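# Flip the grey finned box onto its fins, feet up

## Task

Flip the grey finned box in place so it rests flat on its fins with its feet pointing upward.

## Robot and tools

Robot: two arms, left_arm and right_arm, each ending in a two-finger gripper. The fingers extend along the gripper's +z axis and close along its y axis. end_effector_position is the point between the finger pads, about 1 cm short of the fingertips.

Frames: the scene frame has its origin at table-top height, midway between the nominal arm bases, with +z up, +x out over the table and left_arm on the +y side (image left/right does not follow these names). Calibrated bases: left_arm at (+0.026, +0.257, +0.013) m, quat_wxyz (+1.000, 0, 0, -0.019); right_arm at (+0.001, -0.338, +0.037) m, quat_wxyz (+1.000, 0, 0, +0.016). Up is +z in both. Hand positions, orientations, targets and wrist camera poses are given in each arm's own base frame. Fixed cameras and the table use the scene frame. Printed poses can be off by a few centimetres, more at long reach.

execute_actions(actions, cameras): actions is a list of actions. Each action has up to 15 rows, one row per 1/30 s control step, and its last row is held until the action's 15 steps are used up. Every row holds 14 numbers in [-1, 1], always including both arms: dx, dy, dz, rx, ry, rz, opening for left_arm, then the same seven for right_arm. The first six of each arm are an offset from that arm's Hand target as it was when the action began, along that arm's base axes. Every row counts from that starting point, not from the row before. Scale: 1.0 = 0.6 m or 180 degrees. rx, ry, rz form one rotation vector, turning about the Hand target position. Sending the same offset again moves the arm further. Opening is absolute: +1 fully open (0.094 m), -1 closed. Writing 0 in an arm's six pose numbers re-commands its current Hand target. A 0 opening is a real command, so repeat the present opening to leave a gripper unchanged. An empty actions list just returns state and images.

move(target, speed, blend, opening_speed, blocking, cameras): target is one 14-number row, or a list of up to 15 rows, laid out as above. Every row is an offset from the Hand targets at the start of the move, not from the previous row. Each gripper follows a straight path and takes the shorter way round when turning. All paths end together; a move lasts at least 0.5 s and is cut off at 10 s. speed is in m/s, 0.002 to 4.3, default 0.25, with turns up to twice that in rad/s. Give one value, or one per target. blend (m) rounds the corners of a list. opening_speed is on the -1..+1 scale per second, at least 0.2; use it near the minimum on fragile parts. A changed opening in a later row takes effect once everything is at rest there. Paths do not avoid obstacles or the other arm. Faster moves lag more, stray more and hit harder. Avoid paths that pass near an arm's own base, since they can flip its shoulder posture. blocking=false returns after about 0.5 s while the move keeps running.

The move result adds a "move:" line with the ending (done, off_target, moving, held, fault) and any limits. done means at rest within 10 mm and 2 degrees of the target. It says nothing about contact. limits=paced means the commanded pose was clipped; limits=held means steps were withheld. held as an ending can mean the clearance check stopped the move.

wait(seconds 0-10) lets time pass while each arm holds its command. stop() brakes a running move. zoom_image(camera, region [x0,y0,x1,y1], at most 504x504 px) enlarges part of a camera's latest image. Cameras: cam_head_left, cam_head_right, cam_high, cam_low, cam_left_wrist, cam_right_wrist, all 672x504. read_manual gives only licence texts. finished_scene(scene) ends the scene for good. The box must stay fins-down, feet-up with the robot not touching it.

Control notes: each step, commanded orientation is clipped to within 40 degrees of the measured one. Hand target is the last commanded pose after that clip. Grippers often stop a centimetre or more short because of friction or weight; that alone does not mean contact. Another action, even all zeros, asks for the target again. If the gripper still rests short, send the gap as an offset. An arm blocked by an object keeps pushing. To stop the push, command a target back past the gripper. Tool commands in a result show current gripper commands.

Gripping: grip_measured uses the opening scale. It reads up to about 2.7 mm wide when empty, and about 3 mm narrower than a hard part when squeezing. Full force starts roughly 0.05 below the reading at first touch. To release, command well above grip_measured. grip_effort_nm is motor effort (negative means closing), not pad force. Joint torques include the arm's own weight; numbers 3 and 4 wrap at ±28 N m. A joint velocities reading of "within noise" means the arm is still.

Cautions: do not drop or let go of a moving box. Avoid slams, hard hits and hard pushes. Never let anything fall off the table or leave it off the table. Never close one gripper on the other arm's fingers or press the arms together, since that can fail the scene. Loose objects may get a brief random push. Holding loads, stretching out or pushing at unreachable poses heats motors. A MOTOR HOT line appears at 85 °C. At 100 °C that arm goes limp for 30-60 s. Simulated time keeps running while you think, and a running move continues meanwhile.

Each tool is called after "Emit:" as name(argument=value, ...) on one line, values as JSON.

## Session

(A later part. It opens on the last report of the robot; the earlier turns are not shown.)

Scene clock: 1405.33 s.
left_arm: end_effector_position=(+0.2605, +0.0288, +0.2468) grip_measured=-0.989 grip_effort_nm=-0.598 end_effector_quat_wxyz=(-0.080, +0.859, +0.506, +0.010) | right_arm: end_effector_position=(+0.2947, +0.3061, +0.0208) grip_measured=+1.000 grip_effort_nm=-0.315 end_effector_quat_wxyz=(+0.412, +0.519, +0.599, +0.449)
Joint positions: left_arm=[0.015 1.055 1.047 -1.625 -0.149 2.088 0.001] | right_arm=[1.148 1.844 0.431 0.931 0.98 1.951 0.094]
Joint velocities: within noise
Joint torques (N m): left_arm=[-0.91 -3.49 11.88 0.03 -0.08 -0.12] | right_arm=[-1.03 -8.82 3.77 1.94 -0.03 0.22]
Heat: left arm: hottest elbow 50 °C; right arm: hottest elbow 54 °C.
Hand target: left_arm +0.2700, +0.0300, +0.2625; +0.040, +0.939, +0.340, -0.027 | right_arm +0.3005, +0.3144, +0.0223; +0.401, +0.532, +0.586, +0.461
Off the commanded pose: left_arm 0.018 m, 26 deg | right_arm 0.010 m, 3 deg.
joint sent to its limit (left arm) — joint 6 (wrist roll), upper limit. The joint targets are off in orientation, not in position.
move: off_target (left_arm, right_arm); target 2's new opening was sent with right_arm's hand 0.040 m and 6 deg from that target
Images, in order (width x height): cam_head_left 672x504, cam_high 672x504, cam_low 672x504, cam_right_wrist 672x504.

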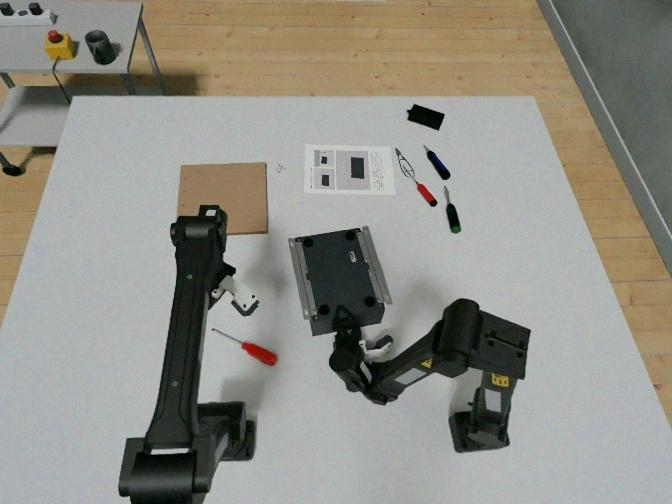

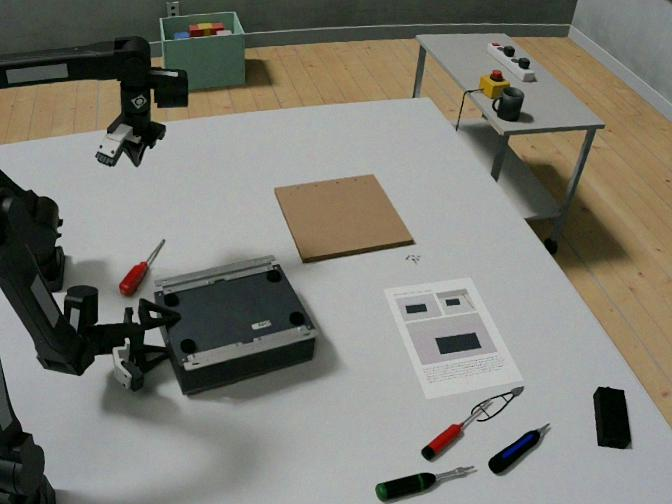

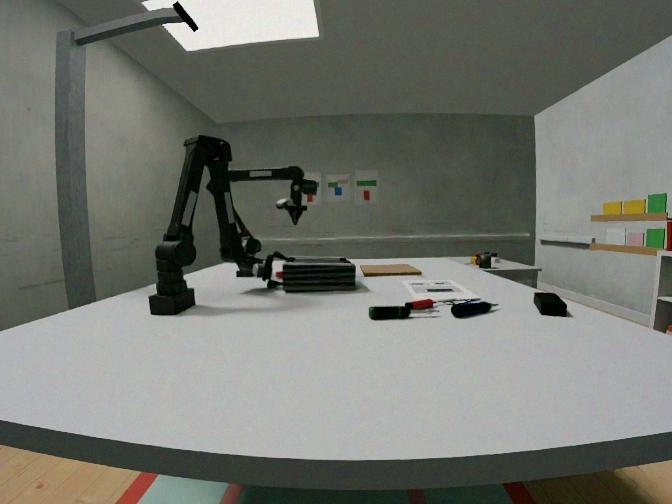

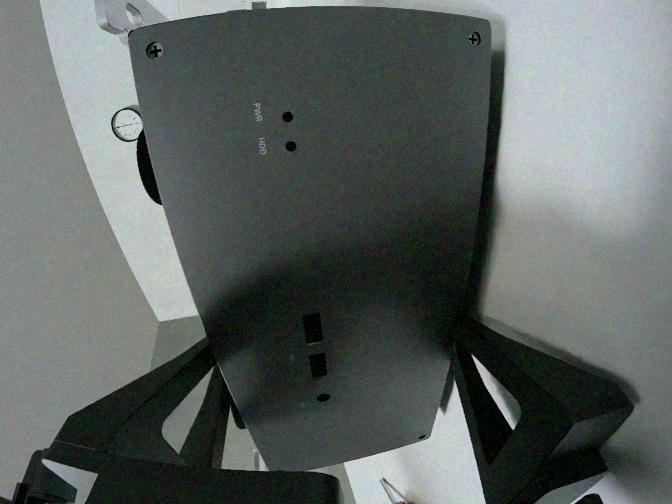

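Emit:
move(target=[[0.217,-0.25,0,0.013,0.012,0.32,-1,0,0,-0.008,0,0,0,1],[0.405,-0.413,-0.167,0.026,0.025,0.639,-1,0,0,-0.008,0,0,0,1],[0.405,-0.413,-0.37,0.026,0.025,0.639,-1,0,0,-0.008,0,0,0,1]], speed=[0.25,0.2,0.05], cameras=["cam_low","cam_high","cam_head_left"])

Scene clock: 1446.17 s.
left_arm: end_effector_position=(+0.5252, -0.2176, +0.0894) grip_measured=-0.989 grip_effort_nm=-0.598 end_effector_quat_wxyz=(+0.039, +0.219, +0.975, -0.008) | right_arm: end_effector_position=(+0.2946, +0.3078, +0.0182) grip_measured=+1.000 grip_effort_nm=-0.320 end_effector_quat_wxyz=(+0.412, +0.519, +0.598, +0.452)
Joint positions: left_arm=[-0.391 1.857 1.481 -1.116 0.003 0.051 0.001] | right_arm=[1.151 1.863 0.435 0.957 0.982 1.947 0.094]
Joint velocities: within noise
Joint torques (N m): left_arm=[-1.61 -11.46 5.14 1.73 -0.04 -0.32] | right_arm=[-1.38 -8.29 3.64 1.66 -0.13 0.26]
Heat: left arm: hottest elbow 51 °C; right arm: hottest elbow 45 °C.
Hand target: left_arm +0.5130, -0.2177, +0.0404; +0.000, +0.217, +0.976, -0.001 | right_arm +0.3005, +0.3145, +0.0175; +0.401, +0.532, +0.586, +0.461
Off the commanded pose: left_arm 0.050 m, 4 deg | right_arm 0.009 m, 3 deg.
move: off_target (left_arm, right_arm)
Images, in order (width x height): cam_head_left 672x504, cam_high 672x504, cam_low 672x504.

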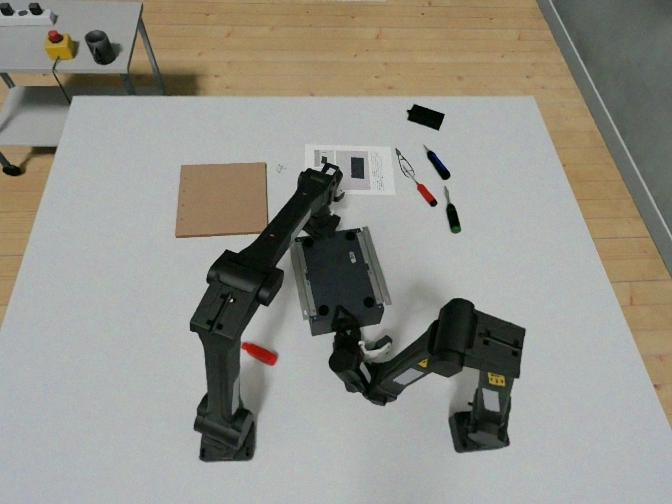

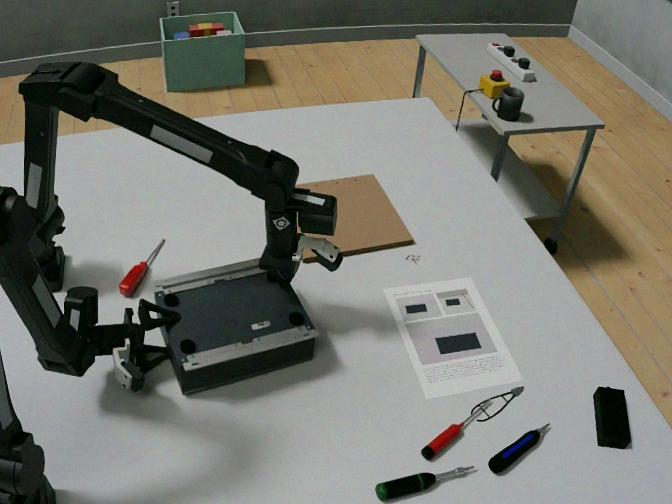

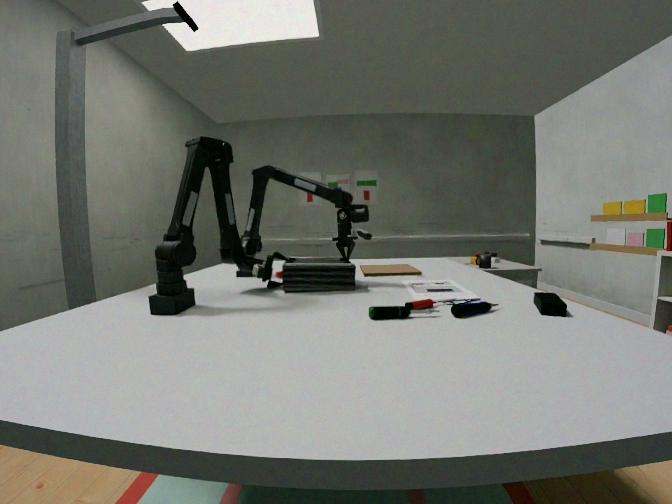

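Emit:
move(target=[[0,0,0,0,0,0,-1,-0.12,-0.014,0.002,0,0,0,1]], speed=0.05, cameras=["cam_low","cam_high","cam_right_wrist"])

Emit:
zoom_image(camera="cam_high", region=[80, 220, 350, 440])

Scene clock: 1453.63 s.
left_arm: end_effector_position=(+0.5141, -0.2151, +0.0551) grip_measured=-0.989 grip_effort_nm=-0.593 end_effector_quat_wxyz=(+0.010, +0.221, +0.975, -0.002) | right_arm: end_effector_position=(+0.2421, +0.3018, +0.0176) grip_measured=+1.000 grip_effort_nm=-0.173 end_effector_quat_wxyz=(+0.415, +0.518, +0.587, +0.463)
Joint positions: left_arm=[-0.395 1.899 1.449 -1.1 0 0.051 0.001] | right_arm=[1.31 1.848 0.379 0.907 1.132 2.082 0.094]
Joint velocities: within noise
Joint torques (N m): left_arm=[-1.26 -14.21 7.72 0.96 0.11 -0.33] | right_arm=[2.61 -8.64 0.77 2.32 0.88 0]
Heat: left arm: hottest elbow 50 °C; right arm: hottest elbow 44 °C.
Hand target: left_arm +0.5129, -0.2177, +0.0404; +0.000, +0.217, +0.976, -0.001 | right_arm +0.2286, +0.3061, +0.0187; +0.401, +0.532, +0.586, +0.461
Off the commanded pose: left_arm 0.015 m, 1 deg | right_arm 0.014 m, 2 deg.
joint sent to its limit (right arm) — joint 6 (wrist roll), upper limit. The joint targets are off in orientation, not in position.
move: off_target (left_arm, right_arm)
Images, in order (width x height): cam_high 672x504, cam_low 672x504, cam_right_wrist 672x504.

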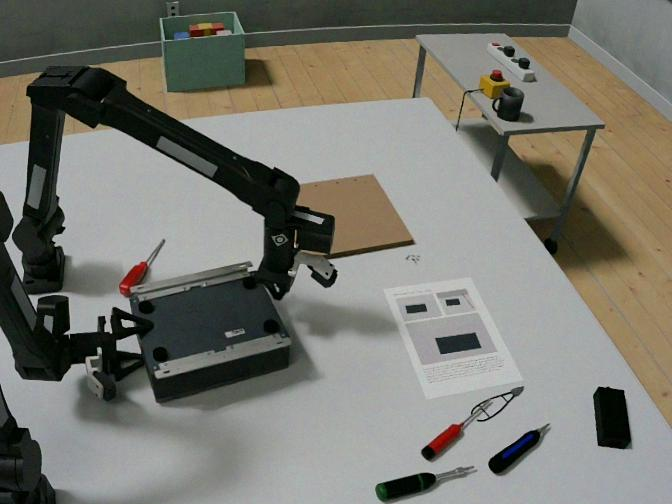

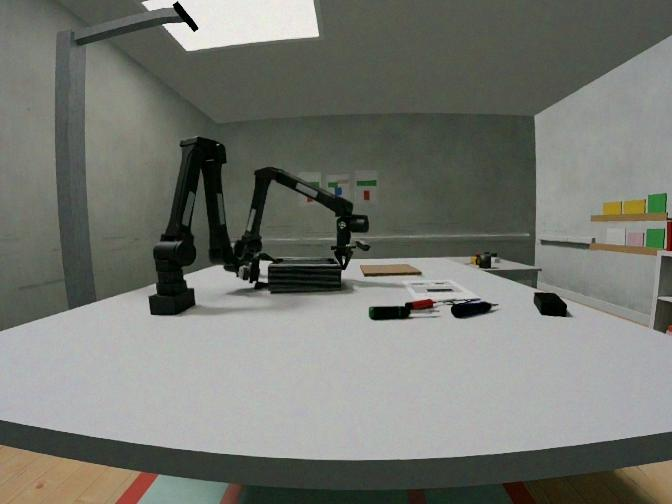

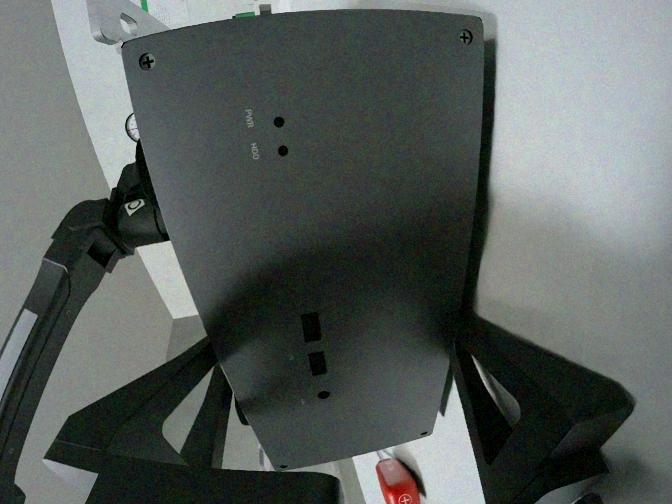

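Scaled by 1.867.

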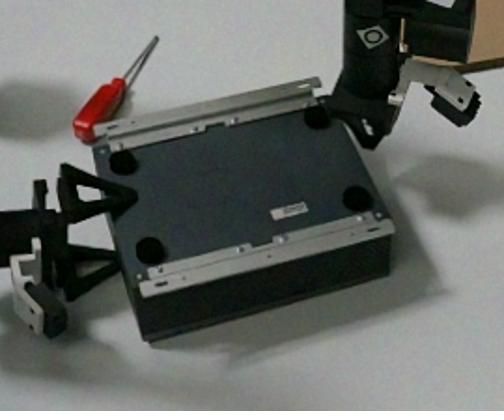

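Emit:
move(target=[[0,0,0.15,0,0,0,-1,0,0,0,0,0,0,1],[0,0,0.15,0,0,0,-1,0.1,0.011,0.004,0,0,0,1],[-0.03,0.01,0.15,0,0,0,-1,0.1,0.011,0.016,0.004,-0.036,0,1],[-0.03,0.01,-0.02,0,0,0,-1,0.1,0.011,0.016,0.004,-0.036,0,1]], speed=[0.15,0.06,0.06,0.06], cameras=["cam_low","cam_high","cam_right_wrist"])

Emit:
zoom_image(camera="cam_low", region=[230, 220, 390, 310])

Scene clock: 1476.70 s.
left_arm: end_effector_position=(+0.4955, -0.2072, +0.0985) grip_measured=-0.989 grip_effort_nm=-0.589 end_effector_quat_wxyz=(+0.037, +0.219, +0.975, -0.006) | right_arm: end_effector_position=(+0.2751, +0.3101, +0.0228) grip_measured=+1.000 grip_effort_nm=-0.076 end_effector_quat_wxyz=(+0.423, +0.498, +0.579, +0.488)
Joint positions: left_arm=[-0.395 1.774 1.388 -1.11 -0.001 0.047 0.001] | right_arm=[1.212 1.947 0.405 1.208 1.041 1.858 0.094]
Joint velocities: within noise
Joint torques (N m): left_arm=[-1.26 -7.12 5.12 3.41 0.11 -0.32] | right_arm=[-3.14 -8.29 2.96 2.81 0.54 -0.32]
Heat: left arm: hottest elbow 49 °C; right arm: hottest elbow 41 °C.
Hand target: left_arm +0.4950, -0.2117, +0.0285; +0.001, +0.217, +0.976, -0.001 | right_arm +0.2885, +0.3127, +0.0283; +0.430, +0.507, +0.560, +0.494
Off the commanded pose: left_arm 0.070 m, 4 deg | right_arm 0.015 m, 3 deg.
move: off_target (left_arm, right_arm)
Images, in order (width x height): cam_high 672x504, cam_low 672x504, cam_right_wrist 672x504.

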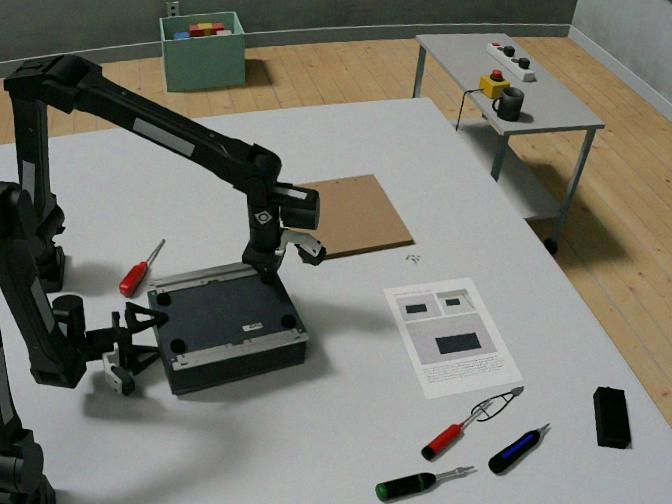

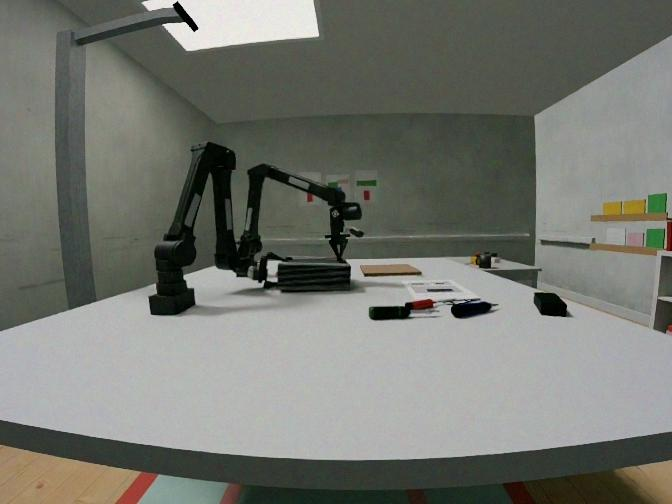

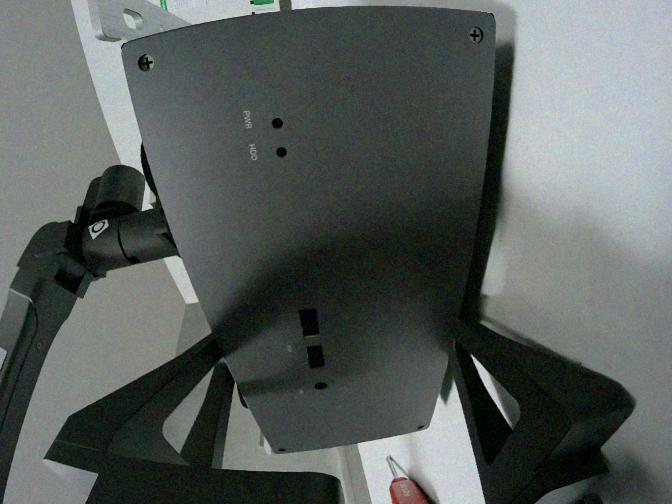

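Scaled by 3.150.

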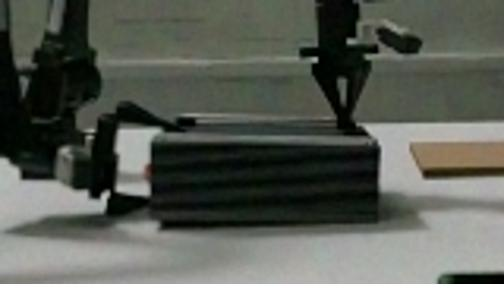

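Emit:
move(target=[0,0,0,0,0,0,-1,-0.12,-0.014,0,0,0,0,1], speed=0.05, cameras=["cam_low","cam_high","cam_right_wrist"])

Emit:
zoom_image(camera="cam_low", region=[230, 220, 390, 310])

Scene clock: 1483.80 s.
left_arm: end_effector_position=(+0.4939, -0.2091, +0.0976) grip_measured=-0.989 grip_effort_nm=-0.593 end_effector_quat_wxyz=(+0.041, +0.220, +0.975, -0.009) | right_arm: end_effector_position=(+0.2210, +0.3015, +0.0250) grip_measured=+1.000 grip_effort_nm=-0.071 end_effector_quat_wxyz=(+0.436, +0.507, +0.560, +0.489)
Joint positions: left_arm=[-0.399 1.768 1.376 -1.094 0.003 0.046 0.001] | right_arm=[1.392 1.911 0.366 1.076 1.252 2.028 0.094]
Joint velocities: within noise
Joint torques (N m): left_arm=[-1.14 -6.24 6.01 2.86 -0.03 -0.3] | right_arm=[0.73 -9.41 0.99 1.25 0.44 -0.03]
Heat: left arm: hottest elbow 48 °C; right arm: hottest elbow 41 °C.
Hand target: left_arm +0.4950, -0.2118, +0.0284; +0.001, +0.217, +0.976, -0.001 | right_arm +0.2165, +0.3043, +0.0284; +0.430, +0.508, +0.559, +0.494
Off the commanded pose: left_arm 0.069 m, 5 deg | right_arm 0.006 m, 1 deg.
move: off_target (left_arm)
Images, in order (width x height): cam_high 672x504, cam_low 672x504, cam_right_wrist 672x504.

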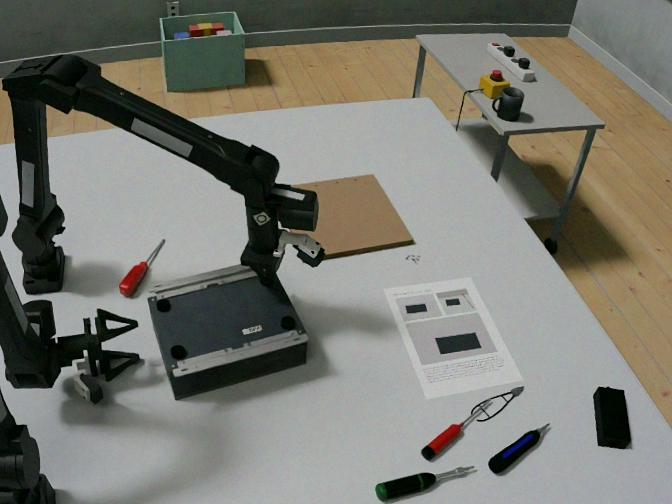

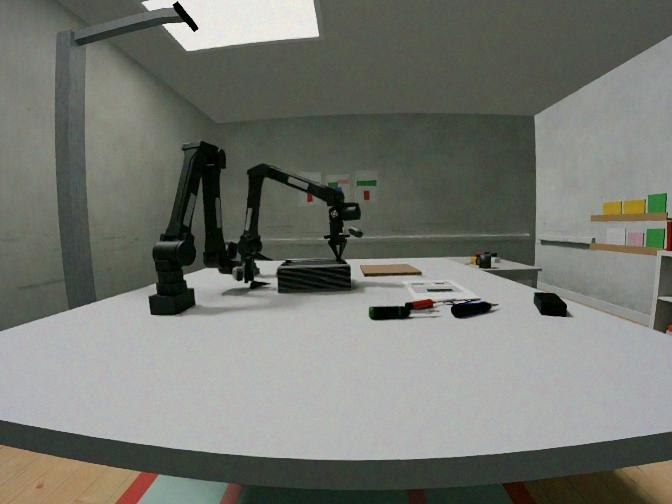

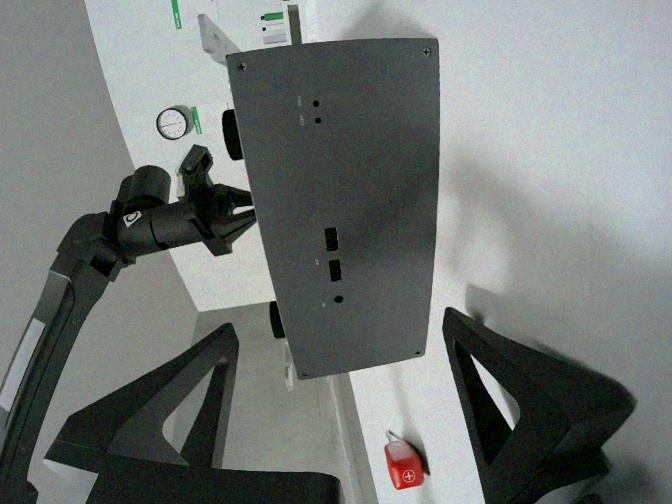

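Scaled by 3.150.

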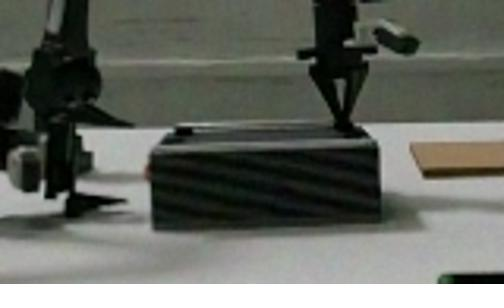

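Emit:
move(target=[[0,0,0.13,0,0,0,-1,-0.02,-0.062,0,0,0,0,-1],[-0.1,0.1,0.35,0,0,0,-1,0.155,-0.04,0,0,0,0,-1],[-0.25,0.3,0.35,0,0,0,-1,0.05,-0.052,0,0,0,0,-1],[-0.25,0.3,0.35,0,0,0,-1,0.0,-0.06,0.2,0,0,0,-1]], speed=[0.12,0.07,0.15,0.2], cameras=["cam_low","cam_high","cam_head_left"])

Emit:
zoom_image(camera="cam_low", region=[230, 220, 390, 310])

Scene clock: 1502.00 s.
left_arm: end_effector_position=(+0.3492, -0.0350, +0.2365) grip_measured=-0.989 grip_effort_nm=-0.598 end_effector_quat_wxyz=(+0.001, +0.215, +0.977, +0.000) | right_arm: end_effector_position=(+0.2178, +0.2520, +0.1350) grip_measured=-0.986 grip_effort_nm=-0.764 end_effector_quat_wxyz=(+0.444, +0.503, +0.568, +0.477)
Joint positions: left_arm=[-0.098 1.257 1.18 -1.491 0.001 0.335 0.001] | right_arm=[1.369 1.23 0.259 0.494 1.238 2 0.001]
Joint velocities: within noise
Joint torques (N m): left_arm=[-0.09 -8.29 8.18 0.28 0.11 -0.05] | right_arm=[1.03 -4.01 7.77 1.37 0.22 -0.06]
Heat: left arm: hottest elbow 47 °C; right arm: hottest elbow 40 °C.
Hand target: left_arm +0.3450, -0.0317, +0.2384; +0.000, +0.217, +0.976, -0.001 | right_arm +0.2165, +0.2683, +0.1483; +0.430, +0.507, +0.560, +0.494
Off the commanded pose: left_arm 0.006 m, 0 deg | right_arm 0.021 m, 3 deg.
move: off_target (right_arm)
Images, in order (width x height): cam_head_left 672x504, cam_high 672x504, cam_low 672x504.

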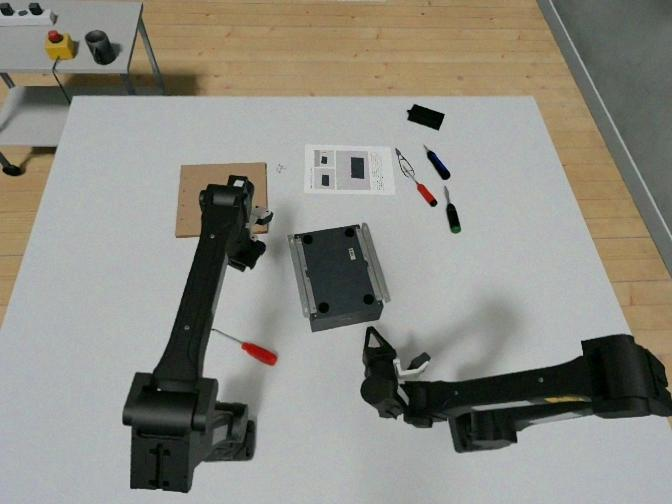

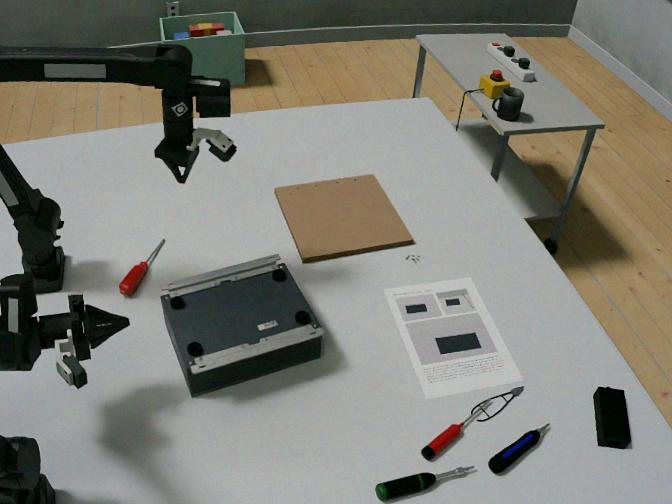

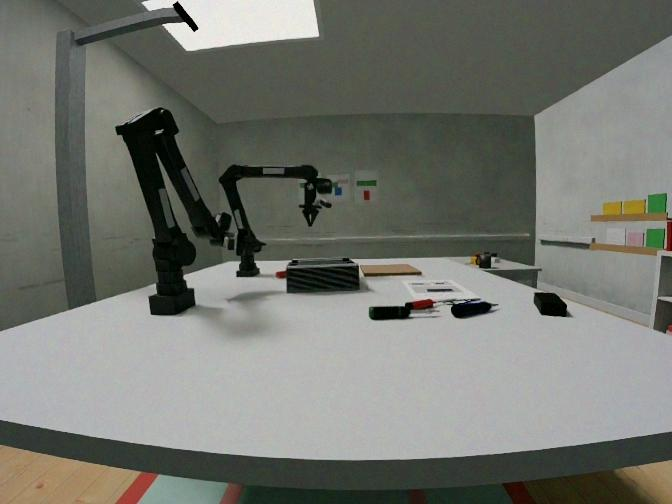

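Scaled by 3.150.

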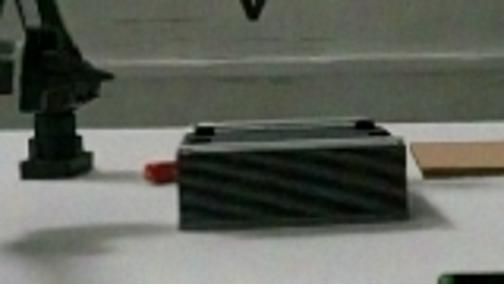

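Emit:
finished_scene(scene=1)

The scene is finished: the task was done.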